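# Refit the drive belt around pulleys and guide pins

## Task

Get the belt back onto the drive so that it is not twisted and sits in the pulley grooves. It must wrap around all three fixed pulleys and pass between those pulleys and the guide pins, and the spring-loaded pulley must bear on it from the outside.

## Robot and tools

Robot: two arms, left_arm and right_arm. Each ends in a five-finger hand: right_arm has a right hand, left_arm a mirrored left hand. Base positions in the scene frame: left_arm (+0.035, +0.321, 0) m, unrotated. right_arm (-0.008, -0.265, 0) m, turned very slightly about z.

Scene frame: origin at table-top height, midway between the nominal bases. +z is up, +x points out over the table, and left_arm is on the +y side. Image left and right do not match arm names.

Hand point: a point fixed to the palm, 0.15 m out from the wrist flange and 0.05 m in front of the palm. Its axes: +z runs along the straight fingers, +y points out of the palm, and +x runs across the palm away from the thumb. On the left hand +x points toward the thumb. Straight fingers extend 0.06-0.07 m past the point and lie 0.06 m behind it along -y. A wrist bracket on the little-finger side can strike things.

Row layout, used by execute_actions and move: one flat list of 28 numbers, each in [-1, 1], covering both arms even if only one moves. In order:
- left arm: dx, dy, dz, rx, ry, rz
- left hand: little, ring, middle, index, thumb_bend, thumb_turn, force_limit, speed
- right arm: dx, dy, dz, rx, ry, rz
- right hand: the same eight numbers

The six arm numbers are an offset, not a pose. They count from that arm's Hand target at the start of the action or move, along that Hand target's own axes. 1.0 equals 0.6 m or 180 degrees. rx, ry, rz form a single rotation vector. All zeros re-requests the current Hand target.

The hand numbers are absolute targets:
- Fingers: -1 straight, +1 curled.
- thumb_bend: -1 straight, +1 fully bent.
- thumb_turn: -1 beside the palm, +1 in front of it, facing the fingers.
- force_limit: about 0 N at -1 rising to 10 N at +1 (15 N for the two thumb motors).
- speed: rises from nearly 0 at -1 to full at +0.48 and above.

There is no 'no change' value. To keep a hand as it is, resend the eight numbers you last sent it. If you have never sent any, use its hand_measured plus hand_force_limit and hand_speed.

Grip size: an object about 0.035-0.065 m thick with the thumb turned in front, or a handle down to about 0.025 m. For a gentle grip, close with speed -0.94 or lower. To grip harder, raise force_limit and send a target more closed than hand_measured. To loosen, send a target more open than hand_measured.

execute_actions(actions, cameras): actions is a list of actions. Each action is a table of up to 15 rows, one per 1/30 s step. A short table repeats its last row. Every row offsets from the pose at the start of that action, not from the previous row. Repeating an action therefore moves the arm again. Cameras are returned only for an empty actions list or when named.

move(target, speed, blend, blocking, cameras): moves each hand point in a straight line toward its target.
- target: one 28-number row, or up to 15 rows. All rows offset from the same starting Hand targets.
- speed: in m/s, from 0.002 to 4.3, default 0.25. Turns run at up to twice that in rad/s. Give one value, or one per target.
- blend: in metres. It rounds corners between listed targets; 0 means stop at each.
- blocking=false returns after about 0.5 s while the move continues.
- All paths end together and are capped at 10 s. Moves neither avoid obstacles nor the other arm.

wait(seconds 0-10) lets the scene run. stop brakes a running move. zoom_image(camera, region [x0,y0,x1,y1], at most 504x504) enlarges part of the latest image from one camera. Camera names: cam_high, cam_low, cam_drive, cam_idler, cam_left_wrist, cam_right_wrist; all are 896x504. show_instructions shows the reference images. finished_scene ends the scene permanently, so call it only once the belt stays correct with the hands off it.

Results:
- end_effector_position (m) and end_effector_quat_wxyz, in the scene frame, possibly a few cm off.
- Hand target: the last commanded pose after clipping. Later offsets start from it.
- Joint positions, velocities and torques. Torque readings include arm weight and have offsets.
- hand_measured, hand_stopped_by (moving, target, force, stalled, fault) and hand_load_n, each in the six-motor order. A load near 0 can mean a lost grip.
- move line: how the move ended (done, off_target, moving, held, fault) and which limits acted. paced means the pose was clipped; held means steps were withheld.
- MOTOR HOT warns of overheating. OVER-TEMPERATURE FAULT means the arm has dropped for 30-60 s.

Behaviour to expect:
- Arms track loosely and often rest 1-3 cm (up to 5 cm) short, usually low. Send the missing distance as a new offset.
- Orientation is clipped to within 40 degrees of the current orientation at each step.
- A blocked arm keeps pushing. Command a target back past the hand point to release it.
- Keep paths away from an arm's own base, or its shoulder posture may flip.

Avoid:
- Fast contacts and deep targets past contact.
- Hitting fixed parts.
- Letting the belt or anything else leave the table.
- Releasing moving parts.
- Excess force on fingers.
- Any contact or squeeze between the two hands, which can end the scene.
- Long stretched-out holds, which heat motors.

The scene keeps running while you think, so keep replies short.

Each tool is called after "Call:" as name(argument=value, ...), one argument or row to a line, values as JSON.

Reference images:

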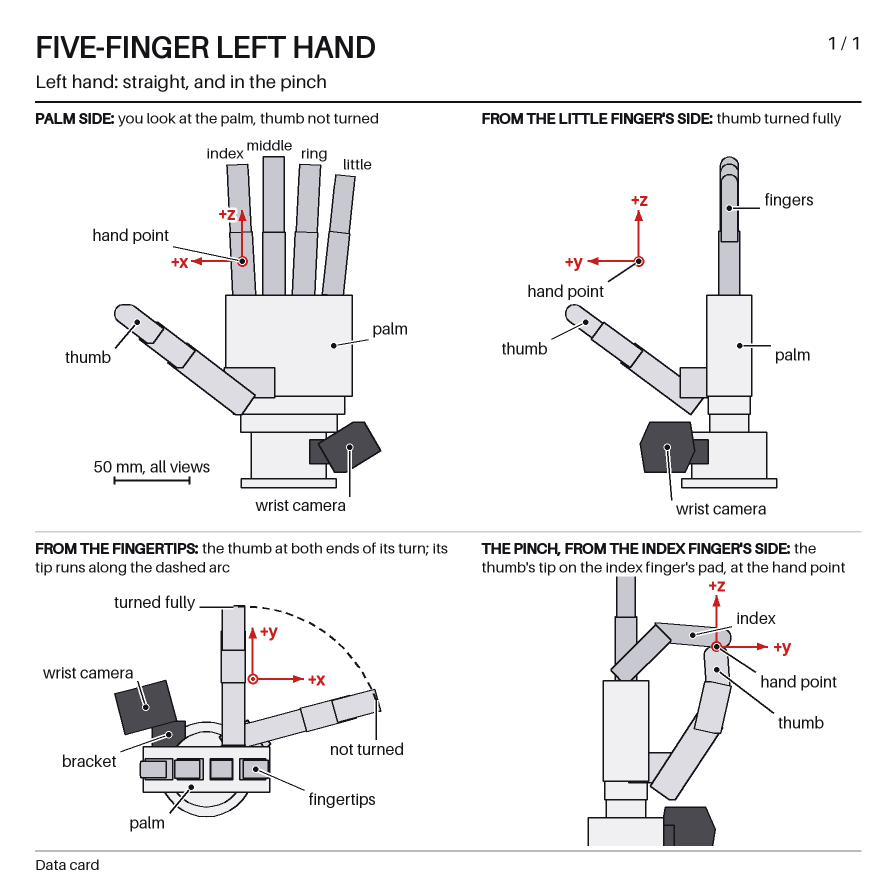

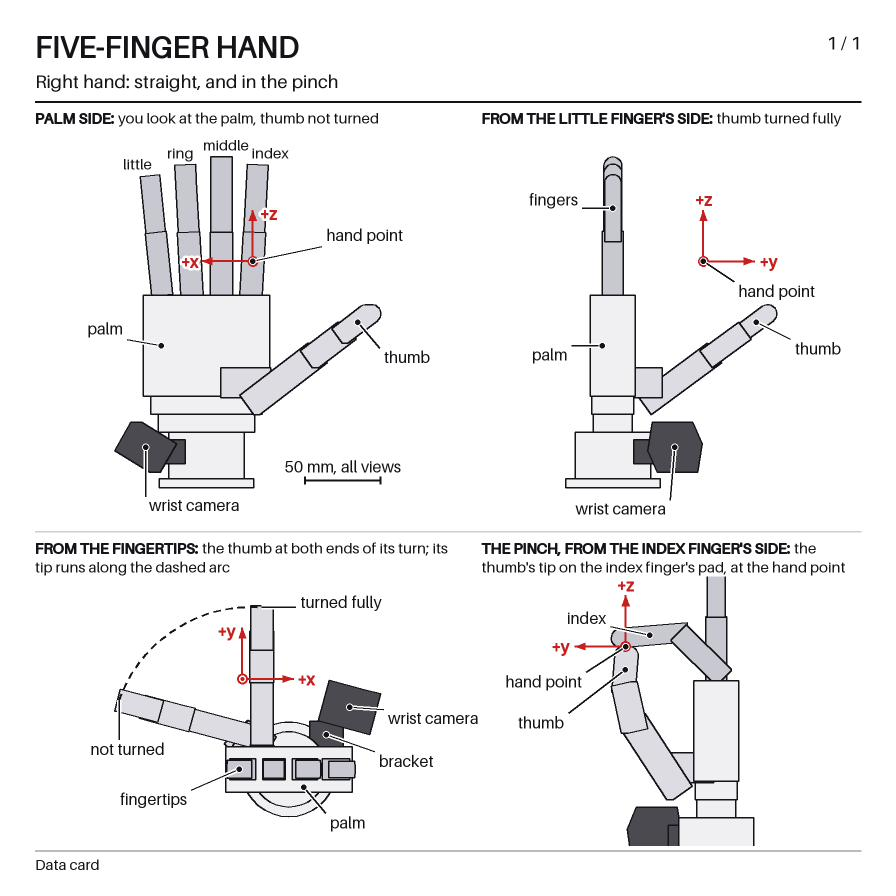

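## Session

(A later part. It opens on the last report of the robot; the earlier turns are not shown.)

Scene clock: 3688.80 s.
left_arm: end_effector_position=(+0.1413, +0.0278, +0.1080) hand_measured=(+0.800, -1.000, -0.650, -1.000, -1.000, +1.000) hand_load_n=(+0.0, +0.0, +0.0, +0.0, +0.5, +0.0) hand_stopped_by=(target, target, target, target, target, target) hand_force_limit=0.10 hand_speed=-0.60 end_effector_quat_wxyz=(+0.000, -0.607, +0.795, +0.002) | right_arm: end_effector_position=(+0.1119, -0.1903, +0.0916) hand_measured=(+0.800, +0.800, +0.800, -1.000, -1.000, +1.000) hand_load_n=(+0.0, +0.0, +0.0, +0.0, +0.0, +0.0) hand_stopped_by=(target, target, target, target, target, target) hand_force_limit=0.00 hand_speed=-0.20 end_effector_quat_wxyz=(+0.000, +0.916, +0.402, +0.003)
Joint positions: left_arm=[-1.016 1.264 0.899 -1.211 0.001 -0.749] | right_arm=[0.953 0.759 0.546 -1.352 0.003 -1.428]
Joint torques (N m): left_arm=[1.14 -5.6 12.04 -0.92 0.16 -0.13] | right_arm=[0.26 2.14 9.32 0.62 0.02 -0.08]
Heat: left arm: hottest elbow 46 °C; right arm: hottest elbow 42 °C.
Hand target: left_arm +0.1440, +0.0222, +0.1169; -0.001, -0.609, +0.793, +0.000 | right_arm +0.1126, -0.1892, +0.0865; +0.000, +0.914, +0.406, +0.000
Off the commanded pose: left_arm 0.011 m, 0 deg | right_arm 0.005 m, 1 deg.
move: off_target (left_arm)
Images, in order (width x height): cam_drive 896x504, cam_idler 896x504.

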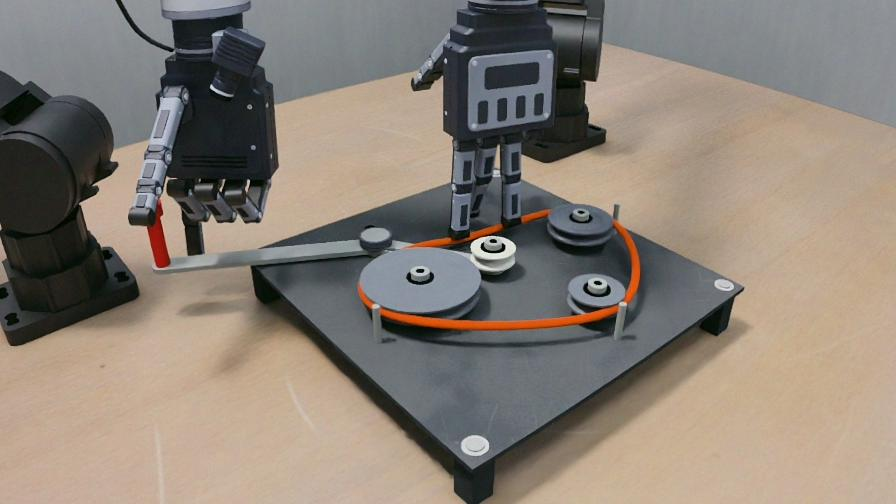

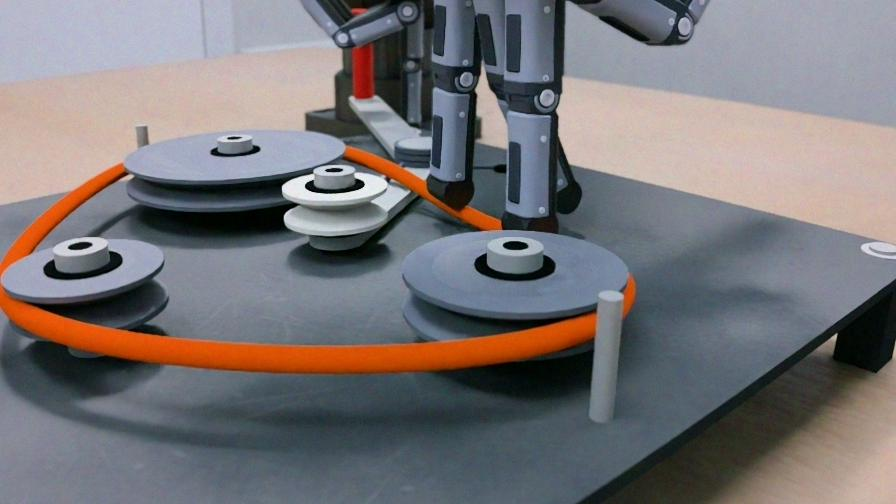

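Call:
move(
  target=[-0.0035,-0.0129,-0.0250,0,0,0,0.8,-1,-0.65,-1,-1,1,0.1,-0.6,0,0,0,0,0,0,0.8,0.8,0.8,-1,-1,1,0,-0.2],
  speed=0.05,
  cameras=["cam_drive","cam_idler","cam_left_wrist"],
)

Scene clock: 3712.10 s.
left_arm: end_effector_position=(+0.1421, +0.0314, +0.1174) hand_measured=(+0.800, -1.000, -0.650, -1.000, -1.000, +1.000) hand_load_n=(+0.0, +0.0, +0.0, -0.5, +0.0, +0.0) hand_stopped_by=(target, target, target, target, target, target) hand_force_limit=0.10 hand_speed=-0.60 end_effector_quat_wxyz=(+0.001, -0.610, +0.792, +0.014) | right_arm: end_effector_position=(+0.1119, -0.1903, +0.0916) hand_measured=(+0.800, +0.800, +0.800, -1.000, -1.000, +1.000) hand_load_n=(+0.5, +0.5, +0.0, +0.0, +0.0, +0.0) hand_stopped_by=(target, target, target, target, target, target) hand_force_limit=0.00 hand_speed=-0.20 end_effector_quat_wxyz=(+0.000, +0.916, +0.402, +0.003)
Joint positions: left_arm=[-1.008 1.264 0.924 -1.258 0.001 -0.748] | right_arm=[0.953 0.759 0.546 -1.352 0.003 -1.428]
Joint torques (N m): left_arm=[2.08 -5.77 13.35 -0.68 0.13 0.03] | right_arm=[0.44 2.02 9.47 0.76 0.01 -0.13]
Heat: left arm: hottest elbow 47 °C; right arm: hottest elbow 42 °C.
Hand target: left_arm +0.1520, +0.0221, +0.1319; -0.001, -0.609, +0.793, +0.000 | right_arm +0.1126, -0.1892, +0.0865; +0.000, +0.914, +0.406, +0.000
Off the commanded pose: left_arm 0.020 m, 2 deg | right_arm 0.005 m, 1 deg.
move: off_target (left_arm)
camera_calibration:
cam_left_wrist: T_world_to_cam=[[0.891964, -0.451787, -0.0169933, -0.114021], [-0.384113, -0.777107, 0.49856, 0.0227829], [-0.238449, -0.438171, -0.866688, 0.26429], [0, 0, 0, 1]] pos_world=[0.173473, 0.0819956, 0.215761]
Images, in order (width x height): cam_drive 896x504, cam_idler 896x504, cam_left_wrist 896x504.

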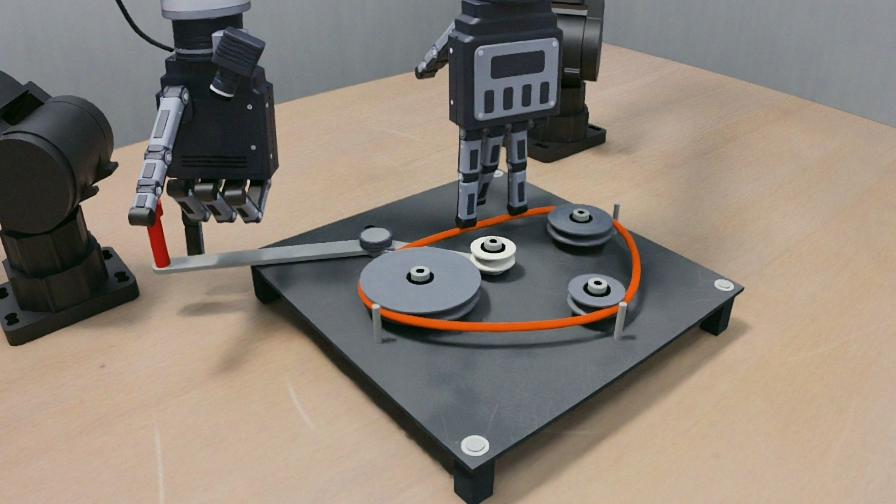

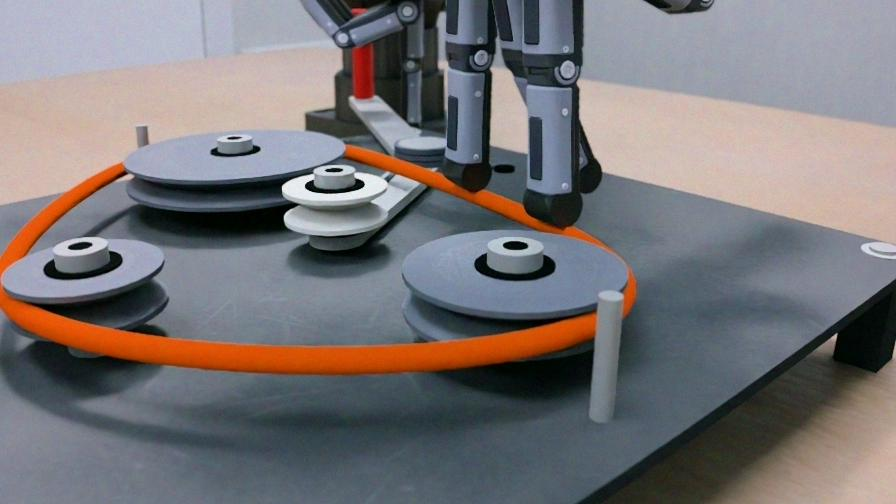

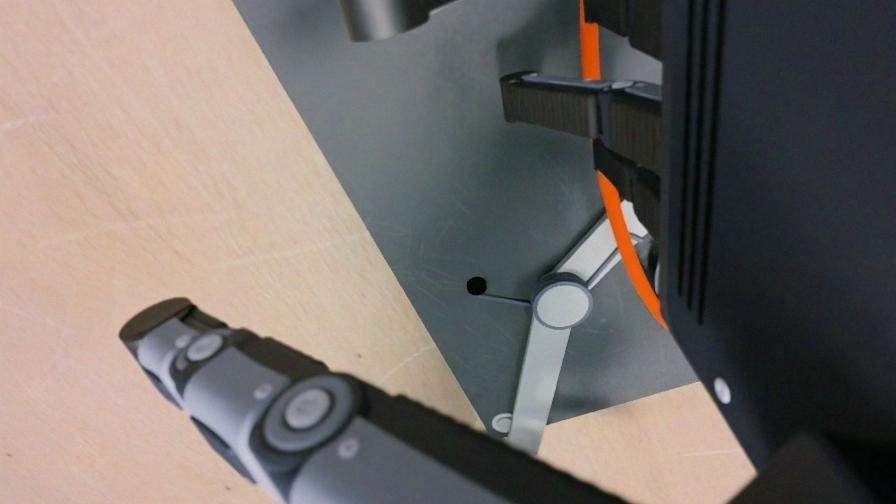

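Call:
move(
  target=[0.0013,-0.0210,0,0,0,0,0.8,-1,-0.65,-1,-1,1,0.1,-0.6,0,0,0,0,0,0,0.8,0.8,0.8,-1,-1,1,0,-0.2],
  speed=0.05,
  cameras=["cam_drive","cam_idler"],
)

Scene clock: 3717.10 s.
left_arm: end_effector_position=(+0.1531, +0.0283, +0.1203) hand_measured=(+0.800, -1.000, -0.650, -1.000, -1.000, +1.000) hand_load_n=(-0.5, +0.0, +0.0, +0.0, +0.0, -0.5) hand_stopped_by=(target, target, target, target, target, target) hand_force_limit=0.10 hand_speed=-0.60 end_effector_quat_wxyz=(+0.000, -0.611, +0.791, +0.010) | right_arm: end_effector_position=(+0.1119, -0.1903, +0.0916) hand_measured=(+0.800, +0.800, +0.800, -1.000, -1.000, +1.000) hand_load_n=(+0.5, +0.0, +0.0, +0.0, -0.5, +0.0) hand_stopped_by=(target, target, target, target, target, target) hand_force_limit=0.00 hand_speed=-0.20 end_effector_quat_wxyz=(+0.000, +0.916, +0.402, +0.003)
Joint positions: left_arm=[-0.984 1.279 0.946 -1.258 0.001 -0.728] | right_arm=[0.953 0.759 0.546 -1.352 0.003 -1.428]
Joint torques (N m): left_arm=[2.02 -5.25 13.55 -0.53 0.13 0.07] | right_arm=[0.56 2.78 9.43 0.83 -0.02 -0.11]
Heat: left arm: hottest elbow 47 °C; right arm: hottest elbow 42 °C.
Hand target: left_arm +0.1640, +0.0182, +0.1318; -0.001, -0.609, +0.793, +0.000 | right_arm +0.1126, -0.1892, +0.0865; +0.000, +0.914, +0.406, +0.000
Off the commanded pose: left_arm 0.019 m, 1 deg | right_arm 0.005 m, 1 deg.
move: off_target (left_arm)
Images, in order (width x height): cam_drive 896x504, cam_idler 896x504.

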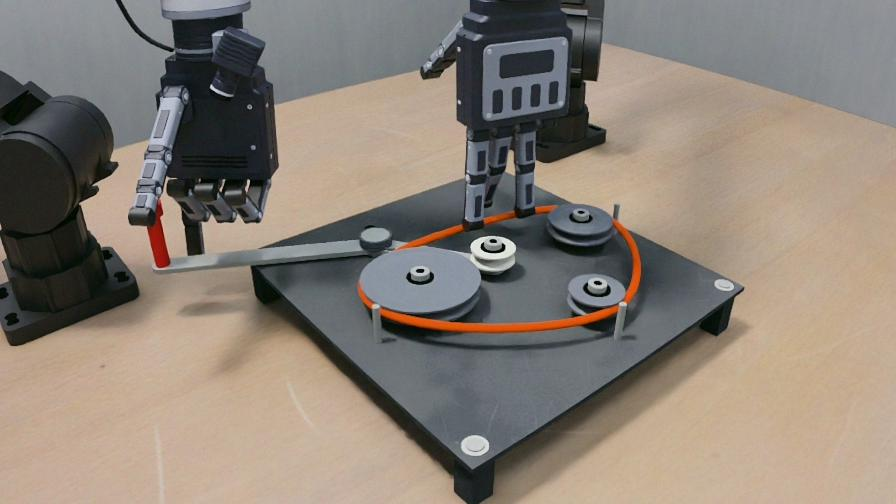

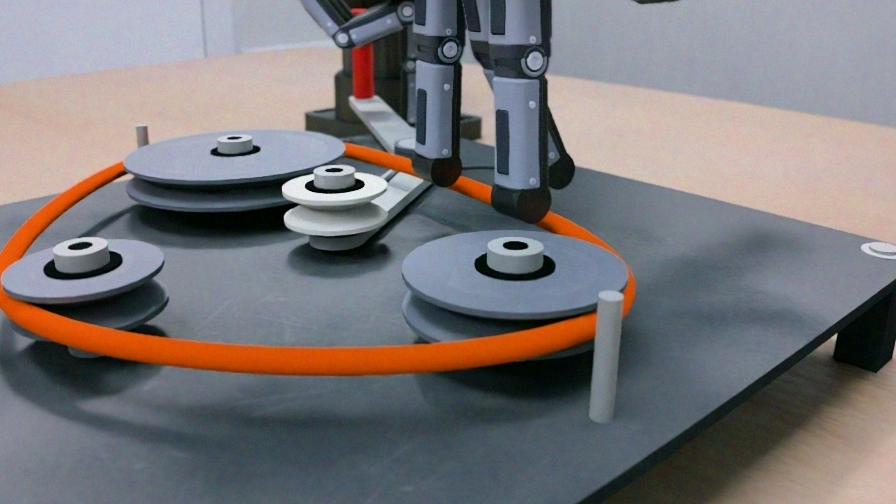

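Call:
move(
  target=[0.0004,0.0206,0.02,0,0,0,0.8,-1,-0.65,-1,-1,1,0.1,-0.6,0,0,0,0,0,0,0.8,0.8,0.8,-1,-1,1,0,-0.2],
  speed=0.04,
  cameras=["cam_drive","cam_idler"],
)

Call:
zoom_image(
  camera="cam_drive",
  region=[380, 140, 630, 290],
)

Call:
zoom_image(
  camera="cam_idler",
  region=[280, 60, 660, 290],
)

Scene clock: 3726.13 s.
left_arm: end_effector_position=(+0.1528, +0.0266, +0.1201) hand_measured=(+0.800, -1.000, -0.650, -1.000, -1.000, +1.000) hand_load_n=(+0.0, +0.0, +0.0, +0.0, +0.0, +0.0) hand_stopped_by=(target, target, target, target, target, target) hand_force_limit=0.10 hand_speed=-0.60 end_effector_quat_wxyz=(+0.000, -0.609, +0.793, +0.008) | right_arm: end_effector_position=(+0.1119, -0.1903, +0.0916) hand_measured=(+0.800, +0.800, +0.800, -1.000, -1.000, +1.000) hand_load_n=(+0.0, +0.0, +0.0, +0.0, +0.0, +0.0) hand_stopped_by=(target, target, target, target, target, target) hand_force_limit=0.00 hand_speed=-0.20 end_effector_quat_wxyz=(+0.000, +0.916, +0.402, +0.003)
Joint positions: left_arm=[-0.989 1.279 0.946 -1.253 0.001 -0.727] | right_arm=[0.953 0.759 0.546 -1.352 0.003 -1.428]
Joint torques (N m): left_arm=[0.5 -6.12 9.65 0.69 0.16 -0.16] | right_arm=[0.97 2.49 9.24 0.83 0 -0.1]
Heat: left arm: hottest elbow 47 °C; right arm: hottest elbow 42 °C.
Hand target: left_arm +0.1521, +0.0211, +0.1198; -0.001, -0.609, +0.793, +0.000 | right_arm +0.1126, -0.1892, +0.0865; +0.000, +0.914, +0.406, +0.000
Off the commanded pose: left_arm 0.006 m, 1 deg | right_arm 0.005 m, 1 deg.
move: done
Images, in order (width x height): cam_drive 896x504, cam_idler 896x504.

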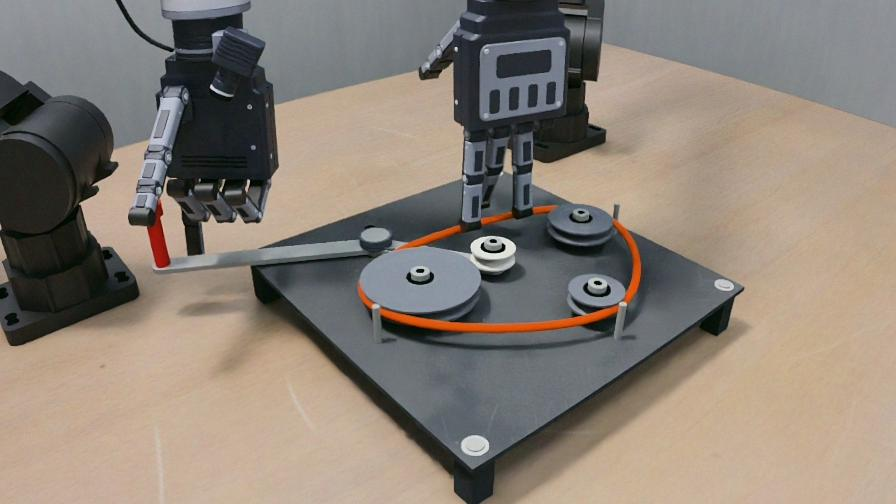

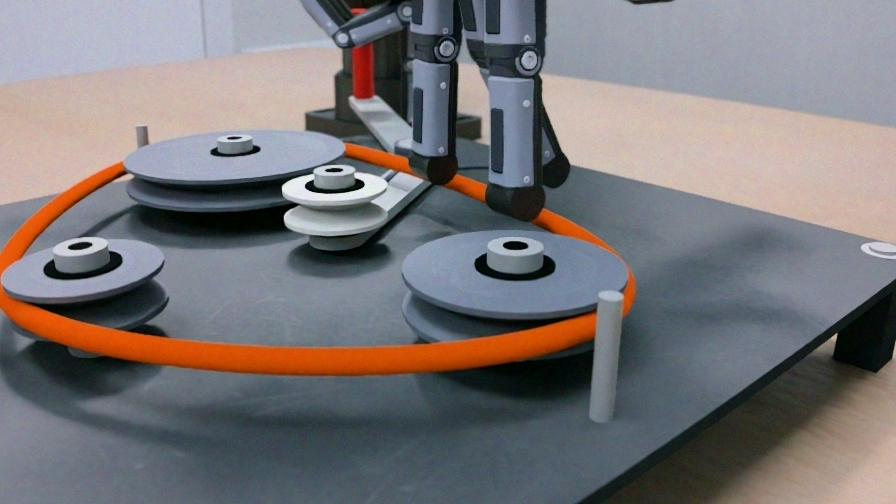

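Scaled by 2.016 from the camera's 896x504 image, which has a finer 1280x720 frame.

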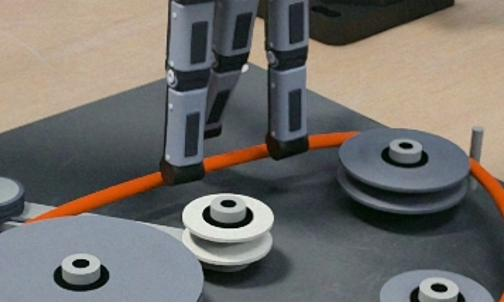

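Scaled by 1.326 from the camera's 896x504 image, which has a finer 1280x720 frame.

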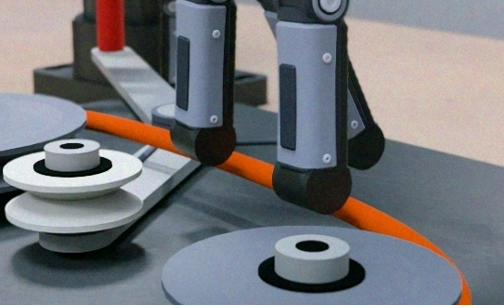

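Call:
move(
  target=[0.0026,0.0097,0.0333,0,0,0,0.8,-1,-0.65,-1,-1,1,0.1,-0.6,0,0,0,0,0,0,0.8,0.8,0.8,-1,-1,1,0,-0.2],
  speed=0.03,
  cameras=["cam_drive","cam_idler"],
)

Call:
zoom_image(
  camera="cam_drive",
  region=[380, 140, 630, 290],
)

Call:
zoom_image(
  camera="cam_idler",
  region=[280, 60, 660, 290],
)

Scene clock: 3731.00 s.
left_arm: end_effector_position=(+0.1484, +0.0246, +0.1057) hand_measured=(+0.800, -1.000, -0.650, -1.000, -1.000, +1.000) hand_load_n=(+0.0, +0.0, +0.0, +0.0, +0.0, +0.0) hand_stopped_by=(target, target, target, target, target, target) hand_force_limit=0.10 hand_speed=-0.60 end_effector_quat_wxyz=(-0.001, -0.607, +0.795, -0.001) | right_arm: end_effector_position=(+0.1119, -0.1903, +0.0916) hand_measured=(+0.800, +0.800, +0.800, -1.000, -1.000, +1.000) hand_load_n=(+0.0, +0.5, +0.0, +0.0, -0.5, +0.0) hand_stopped_by=(target, target, target, target, target, target) hand_force_limit=0.00 hand_speed=-0.20 end_effector_quat_wxyz=(+0.000, +0.916, +0.402, +0.003)
Joint positions: left_arm=[-1.003 1.279 0.907 -1.196 0.001 -0.736] | right_arm=[0.953 0.759 0.546 -1.352 0.003 -1.428]
Joint torques (N m): left_arm=[0.44 -5.19 8.91 0.61 0.15 -0.2] | right_arm=[0.56 2.55 9.37 0.81 0 -0.14]
Heat: left arm: hottest elbow 46 °C; right arm: hottest elbow 42 °C.
Hand target: left_arm +0.1460, +0.0211, +0.0999; -0.001, -0.609, +0.793, +0.000 | right_arm +0.1126, -0.1892, +0.0865; +0.000, +0.914, +0.406, +0.000
Off the commanded pose: left_arm 0.007 m, 0 deg | right_arm 0.005 m, 1 deg.
move: done
Images, in order (width x height): cam_drive 896x504, cam_idler 896x504.

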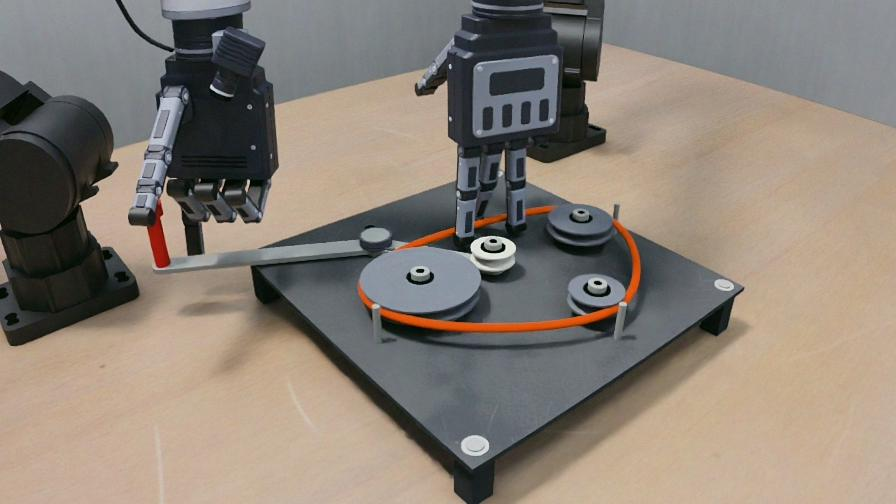

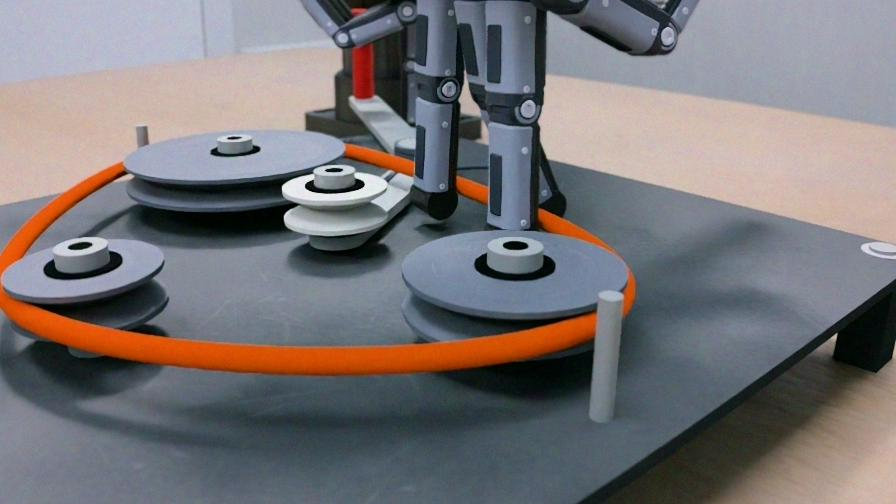

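Scaled by 2.016 from the camera's 896x504 image, which has a finer 1280x720 frame.

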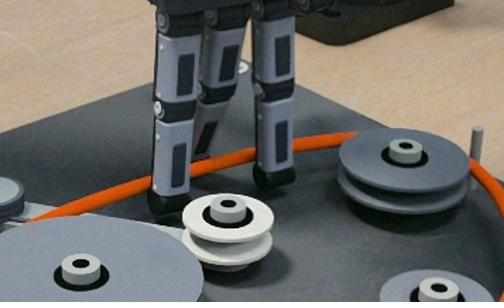

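Scaled by 1.326 from the camera's 896x504 image, which has a finer 1280x720 frame.

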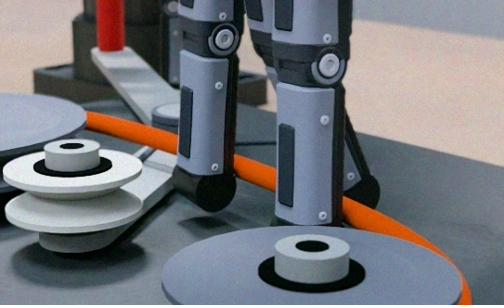

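Call:
move(
  target=[-0.0044,0.0029,0.015,0,0,0,0.8,-1,-0.65,-1,-1,1,0.1,-0.6,0,0,0,0,0,0,0.8,0.8,0.8,-1,-1,1,0,-0.2],
  speed=0.03,
  cameras=["cam_drive","cam_idler","cam_left_wrist"],
)

Call:
zoom_image(
  camera="cam_drive",
  region=[380, 140, 630, 290],
)

Call:
zoom_image(
  camera="cam_idler",
  region=[280, 60, 660, 290],
)

Scene clock: 3737.00 s.
left_arm: end_effector_position=(+0.1476, +0.0259, +0.1005) hand_measured=(+0.800, -1.000, -0.650, -1.000, -1.000, +1.000) hand_load_n=(+0.0, -1.0, +0.0, +0.0, +0.0, +0.0) hand_stopped_by=(target, target, target, target, target, target) hand_force_limit=0.10 hand_speed=-0.60 end_effector_quat_wxyz=(-0.001, -0.607, +0.795, -0.002) | right_arm: end_effector_position=(+0.1119, -0.1903, +0.0916) hand_measured=(+0.800, +0.800, +0.800, -1.000, -1.000, +1.000) hand_load_n=(+0.5, +0.5, +0.0, +0.0, +0.0, +0.0) hand_stopped_by=(target, target, target, target, target, target) hand_force_limit=0.00 hand_speed=-0.20 end_effector_quat_wxyz=(+0.000, +0.916, +0.402, +0.003)
Joint positions: left_arm=[-1.003 1.279 0.892 -1.179 0.001 -0.737] | right_arm=[0.953 0.759 0.546 -1.352 0.003 -1.428]
Joint torques (N m): left_arm=[0.62 -5.13 8.14 1.05 0.14 -0.19] | right_arm=[0.79 2.49 9.22 0.85 0 -0.1]
Heat: left arm: hottest elbow 46 °C; right arm: hottest elbow 42 °C.
Hand target: left_arm +0.1450, +0.0240, +0.0910; -0.001, -0.609, +0.793, +0.000 | right_arm +0.1126, -0.1892, +0.0865; +0.000, +0.914, +0.406, +0.000
Off the commanded pose: left_arm 0.010 m, 0 deg | right_arm 0.005 m, 1 deg.
move: done
camera_calibration:
cam_left_wrist: T_world_to_cam=[[0.888907, -0.457967, 0.0105502, -0.12381], [-0.397993, -0.760685, 0.512797, 0.0291092], [-0.226819, -0.460027, -0.858445, 0.246519], [0, 0, 0, 1]] pos_world=[0.177556, 0.0788471, 0.198002]
Images, in order (width x height): cam_drive 896x504, cam_idler 896x504, cam_left_wrist 896x504.

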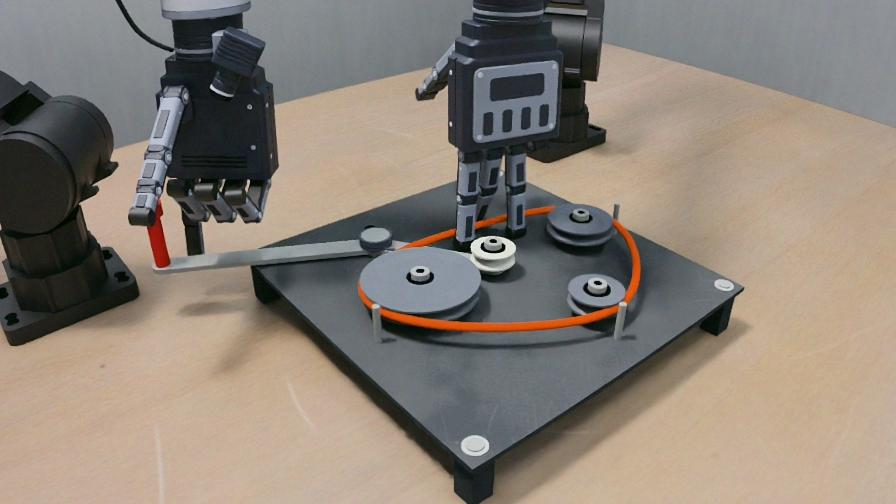

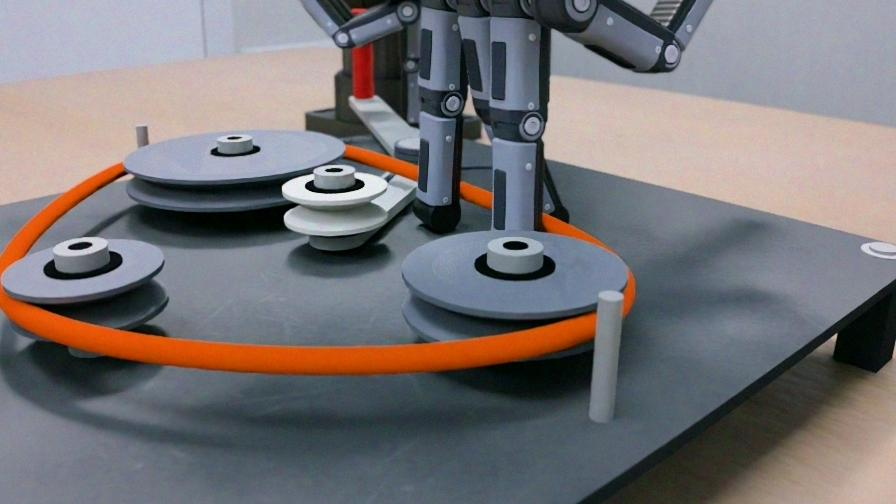

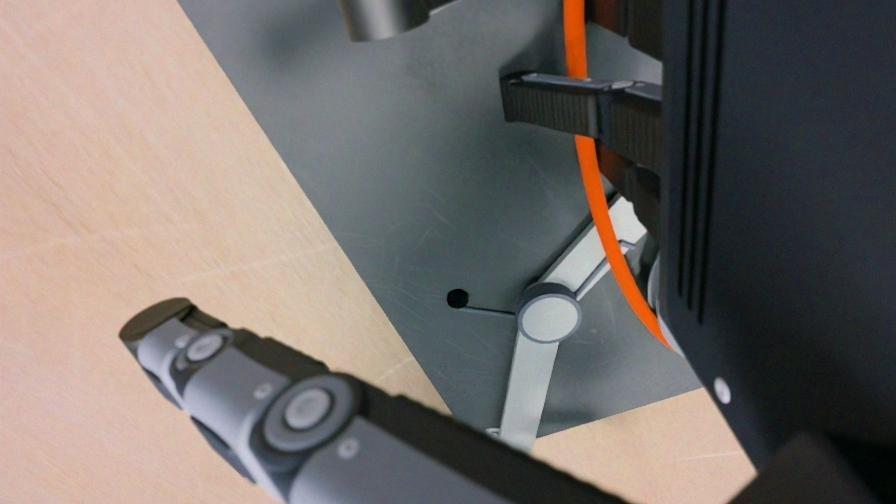

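Scaled by 2.016 from the camera's 896x504 image, which has a finer 1280x720 frame.

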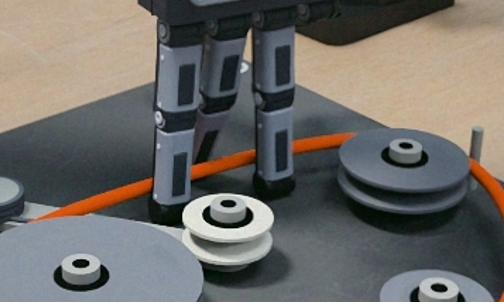

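Scaled by 1.326 from the camera's 896x504 image, which has a finer 1280x720 frame.

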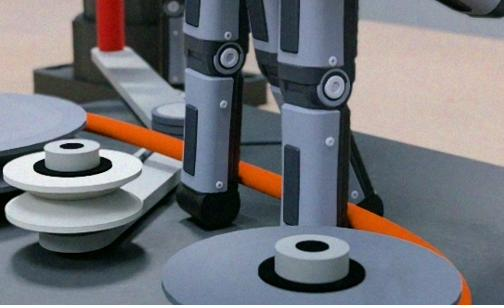

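Call:
move(
  target=[0,0,0.010,0,0,0,0.8,-1,-0.65,-1,-1,1,0.1,-0.6,0,0,0,0,0,0,0.8,0.8,0.8,-1,-1,1,0,-0.2],
  speed=0.03,
  cameras=["cam_drive"],
)

Scene clock: 3745.43 s.
left_arm: end_effector_position=(+0.1474, +0.0263, +0.0997) hand_measured=(+0.800, -1.000, -0.650, -1.000, -1.000, +1.000) hand_load_n=(+0.0, -2.0, +0.0, +0.0, +0.0, +0.0) hand_stopped_by=(target, target, target, target, target, target) hand_force_limit=0.10 hand_speed=-0.60 end_effector_quat_wxyz=(-0.001, -0.607, +0.795, -0.003) | right_arm: end_effector_position=(+0.1119, -0.1903, +0.0916) hand_measured=(+0.800, +0.800, +0.800, -1.000, -1.000, +1.000) hand_load_n=(+0.0, +0.0, +0.5, +0.0, +0.0, +0.0) hand_stopped_by=(target, target, target, target, target, target) hand_force_limit=0.00 hand_speed=-0.20 end_effector_quat_wxyz=(+0.000, +0.916, +0.402, +0.003)
Joint positions: left_arm=[-1.003 1.277 0.889 -1.176 0.001 -0.737] | right_arm=[0.953 0.759 0.546 -1.352 0.003 -1.428]
Joint torques (N m): left_arm=[0.56 -4.6 7.38 1.63 0.15 -0.19] | right_arm=[0.21 2.43 9.33 0.76 0.03 -0.05]
Heat: left arm: hottest elbow 45 °C; right arm: hottest elbow 42 °C.
Hand target: left_arm +0.1450, +0.0242, +0.0849; -0.001, -0.609, +0.793, +0.000 | right_arm +0.1126, -0.1892, +0.0865; +0.000, +0.914, +0.406, +0.000
Off the commanded pose: left_arm 0.015 m, 0 deg | right_arm 0.005 m, 1 deg.
move: off_target (left_arm)
Images, in order (width x height): cam_drive 896x504.

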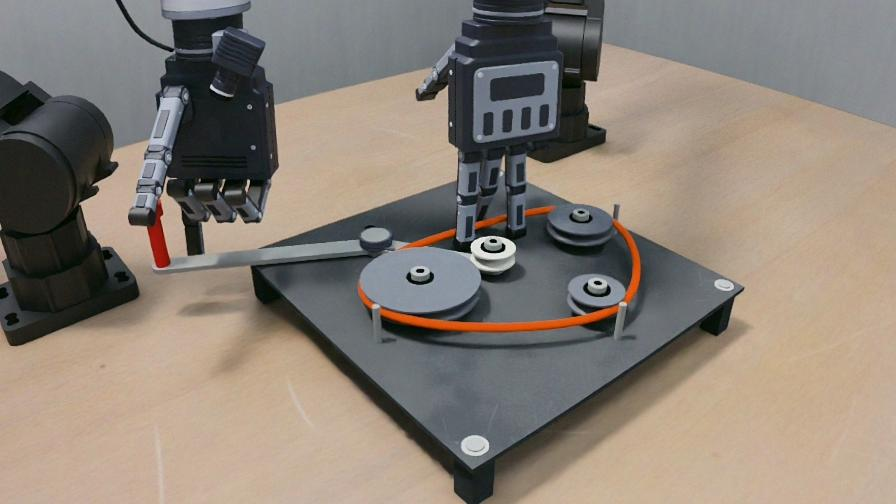

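Call:
move(
  target=[0,0,-0.008,0,0,0,0.8,-0.78,-0.66,-0.78,-1,1,0.25,-0.9,0,0,0,0,0,0,0.8,0.8,0.8,-1,-1,1,0,-0.2],
  speed=0.03,
  cameras=["cam_drive","cam_idler","cam_left_wrist"],
)

Call:
zoom_image(
  camera="cam_drive",
  region=[380, 140, 630, 290],
)

Call:
zoom_image(
  camera="cam_idler",
  region=[280, 60, 660, 290],
)

Scene clock: 3770.30 s.
left_arm: end_effector_position=(+0.1495, +0.0251, +0.0993) hand_measured=(+0.800, -0.864, -0.658, -0.864, -1.000, +1.000) hand_load_n=(+0.0, +6.0, -14.5, +6.5, +0.0, +0.0) hand_stopped_by=(target, force, target, force, target, target) hand_force_limit=0.25 hand_speed=-0.90 end_effector_quat_wxyz=(+0.002, -0.607, +0.795, -0.008) | right_arm: end_effector_position=(+0.1119, -0.1903, +0.0916) hand_measured=(+0.800, +0.800, +0.800, -1.000, -1.000, +1.000) hand_load_n=(+0.0, +0.5, +0.0, +0.0, +0.0, +0.0) hand_stopped_by=(target, target, target, target, target, target) hand_force_limit=0.00 hand_speed=-0.20 end_effector_quat_wxyz=(+0.000, +0.916, +0.402, +0.003)
Joint positions: left_arm=[-1.003 1.277 0.889 -1.168 -0.005 -0.737] | right_arm=[0.953 0.759 0.546 -1.352 0.003 -1.428]
Joint torques (N m): left_arm=[0.56 -4.78 8.24 0.73 0.42 -0.19] | right_arm=[0.85 2.43 9.33 0.8 -0.02 -0.07]
Heat: left arm: hottest elbow 43 °C; right arm: hottest elbow 42 °C.
Hand target: left_arm +0.1450, +0.0241, +0.0897; -0.001, -0.609, +0.793, +0.000 | right_arm +0.1126, -0.1892, +0.0865; +0.000, +0.914, +0.406, +0.000
Off the commanded pose: left_arm 0.011 m, 1 deg | right_arm 0.005 m, 1 deg.
move: off_target (left_arm)
camera_calibration:
cam_left_wrist: T_world_to_cam=[[0.888709, -0.457935, 0.0221797, -0.127061], [-0.403422, -0.758101, 0.512381, 0.0307516], [-0.217822, -0.464305, -0.858472, 0.244296], [0, 0, 0, 1]] pos_world=[0.178539, 0.0785551, 0.196783]
Images, in order (width x height): cam_drive 896x504, cam_idler 896x504, cam_left_wrist 896x504.

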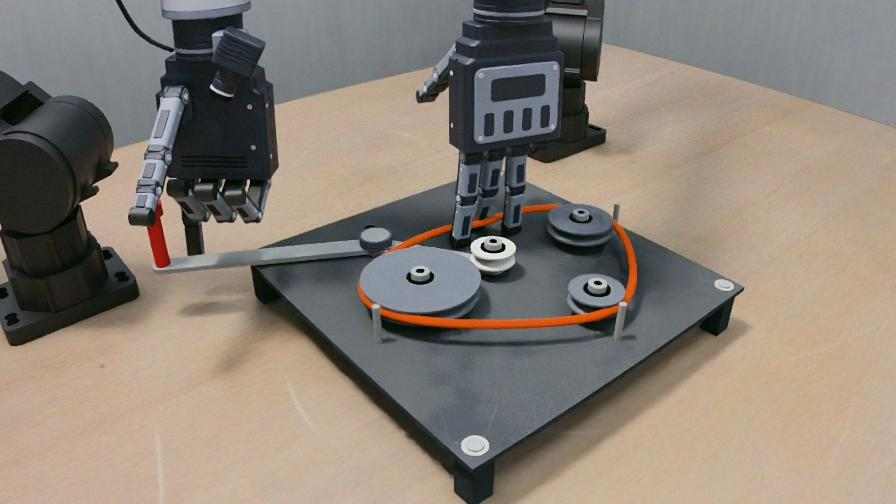

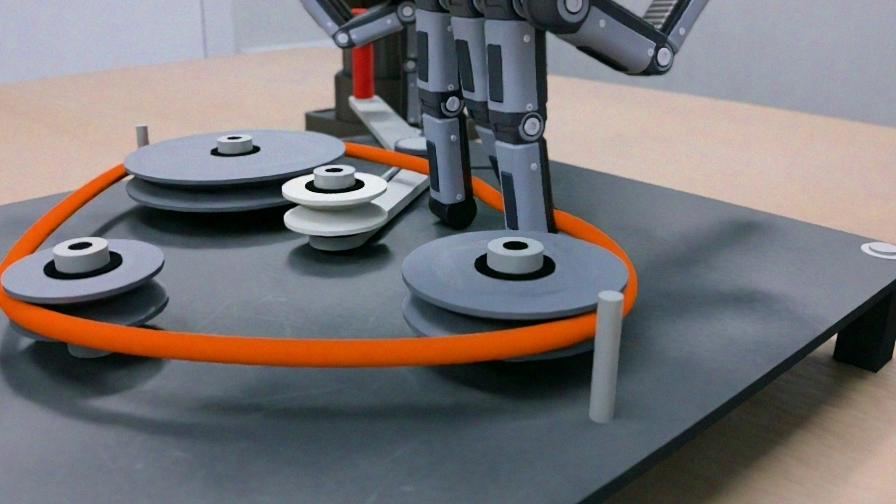

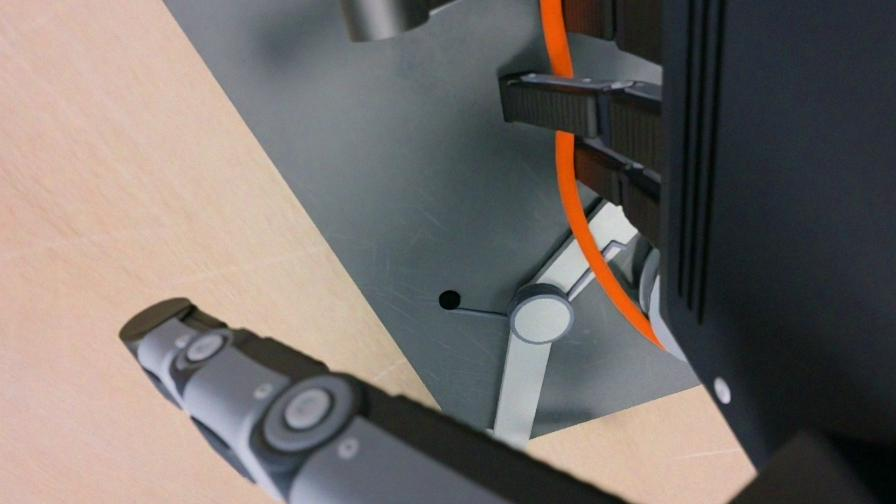

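Scaled by 2.016 from the camera's 896x504 image, which has a finer 1280x720 frame.

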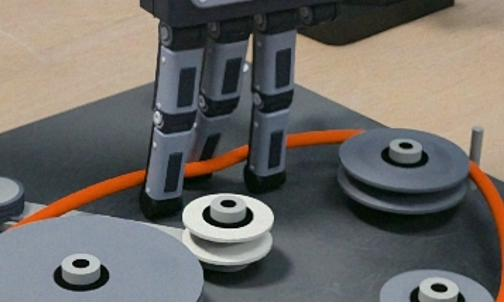

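Scaled by 1.326 from the camera's 896x504 image, which has a finer 1280x720 frame.

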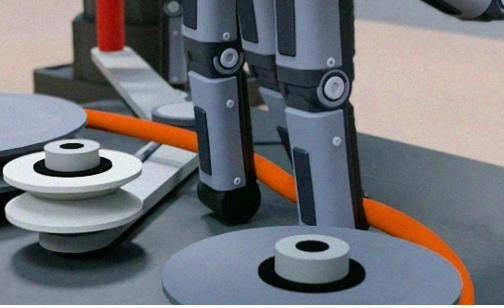

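Call:
move(
  target=[-0.0022,-0.0080,-0.0400,0,0,0,0.8,-0.78,-0.66,-0.78,-1,1,0.25,-0.9,0,0,0,0,0,0,0.8,0.8,0.8,-1,-1,1,0,-0.2],
  speed=0.03,
  cameras=["cam_drive","cam_idler"],
)

Scene clock: 3777.93 s.
left_arm: end_effector_position=(+0.1473, +0.0287, +0.1017) hand_measured=(+0.800, -0.864, -0.658, -0.864, -1.000, +1.000) hand_load_n=(+0.0, +7.5, -12.5, +7.5, +0.0, +0.0) hand_stopped_by=(target, force, target, force, target, target) hand_force_limit=0.25 hand_speed=-0.90 end_effector_quat_wxyz=(+0.003, -0.607, +0.795, +0.001) | right_arm: end_effector_position=(+0.1119, -0.1903, +0.0916) hand_measured=(+0.800, +0.800, +0.800, -1.000, -1.000, +1.000) hand_load_n=(+0.0, +0.0, +0.0, +0.0, -0.5, +0.0) hand_stopped_by=(target, target, target, target, target, target) hand_force_limit=0.00 hand_speed=-0.20 end_effector_quat_wxyz=(+0.000, +0.916, +0.402, +0.003)
Joint positions: left_arm=[-1.003 1.276 0.894 -1.192 -0.006 -0.737] | right_arm=[0.953 0.759 0.546 -1.352 0.003 -1.428]
Joint torques (N m): left_arm=[1.55 -6.07 12.23 -1.29 0.43 -0.08] | right_arm=[0.67 2.73 9.39 0.8 -0.02 -0.12]
Heat: left arm: hottest elbow 43 °C; right arm: hottest elbow 42 °C.
Hand target: left_arm +0.1501, +0.0241, +0.1138; -0.001, -0.609, +0.793, +0.000 | right_arm +0.1126, -0.1892, +0.0865; +0.000, +0.914, +0.406, +0.000
Off the commanded pose: left_arm 0.013 m, 0 deg | right_arm 0.005 m, 1 deg.
move: off_target (left_arm)
Images, in order (width x height): cam_drive 896x504, cam_idler 896x504.

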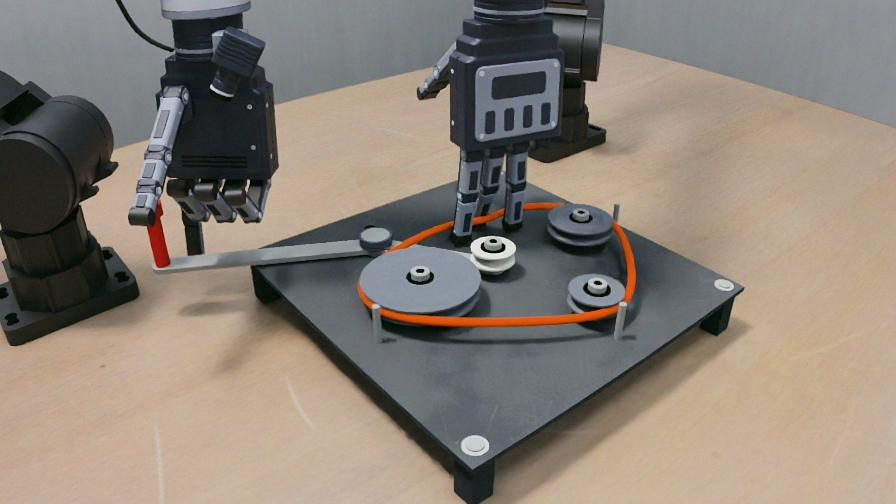

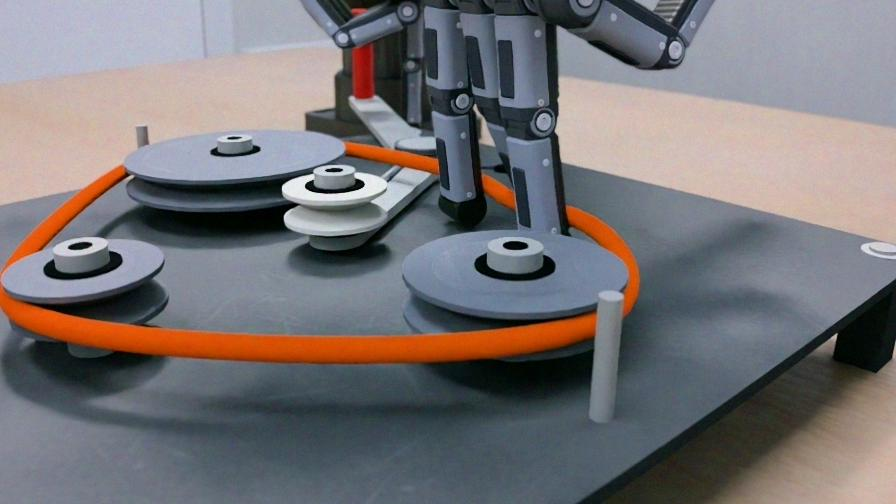

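Call:
move(
  target=[-0.0013,-0.0048,-0.0300,0,0,0,0.8,-0.78,-0.66,-0.78,-1,1,0.25,-0.9,0,0,0,0,0,0,0.8,0.8,0.8,-1,-1,1,0,-0.2],
  speed=0.03,
  cameras=["cam_drive","cam_idler"],
)

Call:
zoom_image(
  camera="cam_idler",
  region=[280, 60, 660, 290],
)

Scene clock: 3788.13 s.
left_arm: end_effector_position=(+0.1492, +0.0296, +0.1132) hand_measured=(+0.800, -0.864, -0.658, -0.864, -1.000, +1.000) hand_load_n=(+0.0, +8.0, -12.5, +8.0, +0.0, +0.0) hand_stopped_by=(target, force, target, force, target, target) hand_force_limit=0.25 hand_speed=-0.90 end_effector_quat_wxyz=(+0.004, -0.610, +0.792, +0.009) | right_arm: end_effector_position=(+0.1119, -0.1903, +0.0916) hand_measured=(+0.800, +0.800, +0.800, -1.000, -1.000, +1.000) hand_load_n=(+0.5, +0.5, +0.0, +0.0, +0.0, +0.0) hand_stopped_by=(target, target, target, target, target, target) hand_force_limit=0.00 hand_speed=-0.20 end_effector_quat_wxyz=(+0.000, +0.916, +0.402, +0.003)
Joint positions: left_arm=[-0.996 1.275 0.924 -1.238 -0.006 -0.737] | right_arm=[0.953 0.759 0.546 -1.352 0.003 -1.428]
Joint torques (N m): left_arm=[1.55 -6.95 12.97 -1.5 0.43 -0.02] | right_arm=[0.44 2.43 9.4 0.84 0.03 -0.09]
Heat: left arm: hottest elbow 45 °C; right arm: hottest elbow 42 °C.
Hand target: left_arm +0.1530, +0.0242, +0.1316; -0.001, -0.609, +0.793, +0.000 | right_arm +0.1126, -0.1892, +0.0865; +0.000, +0.914, +0.406, +0.000
Off the commanded pose: left_arm 0.020 m, 1 deg | right_arm 0.005 m, 1 deg.
move: off_target (left_arm)
Images, in order (width x height): cam_drive 896x504, cam_idler 896x504.

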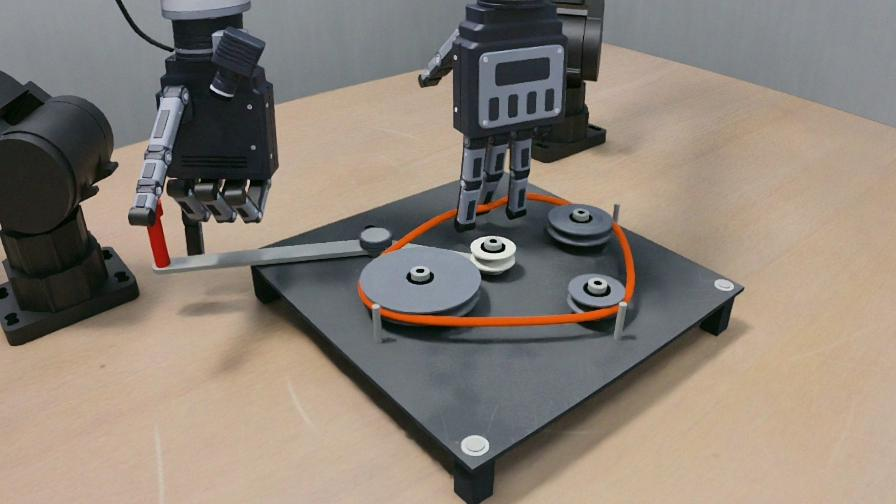

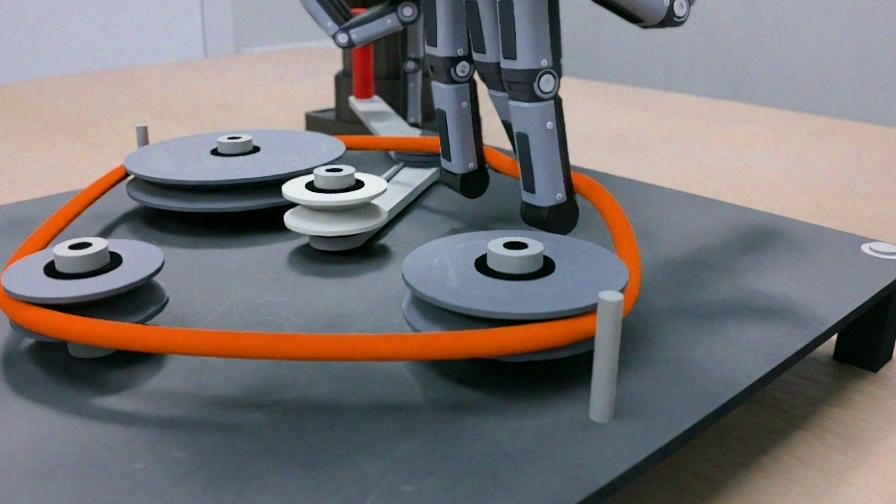

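Scaled by 1.326 from the camera's 896x504 image, which has a finer 1280x720 frame.

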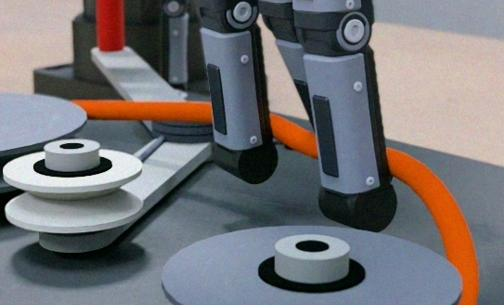

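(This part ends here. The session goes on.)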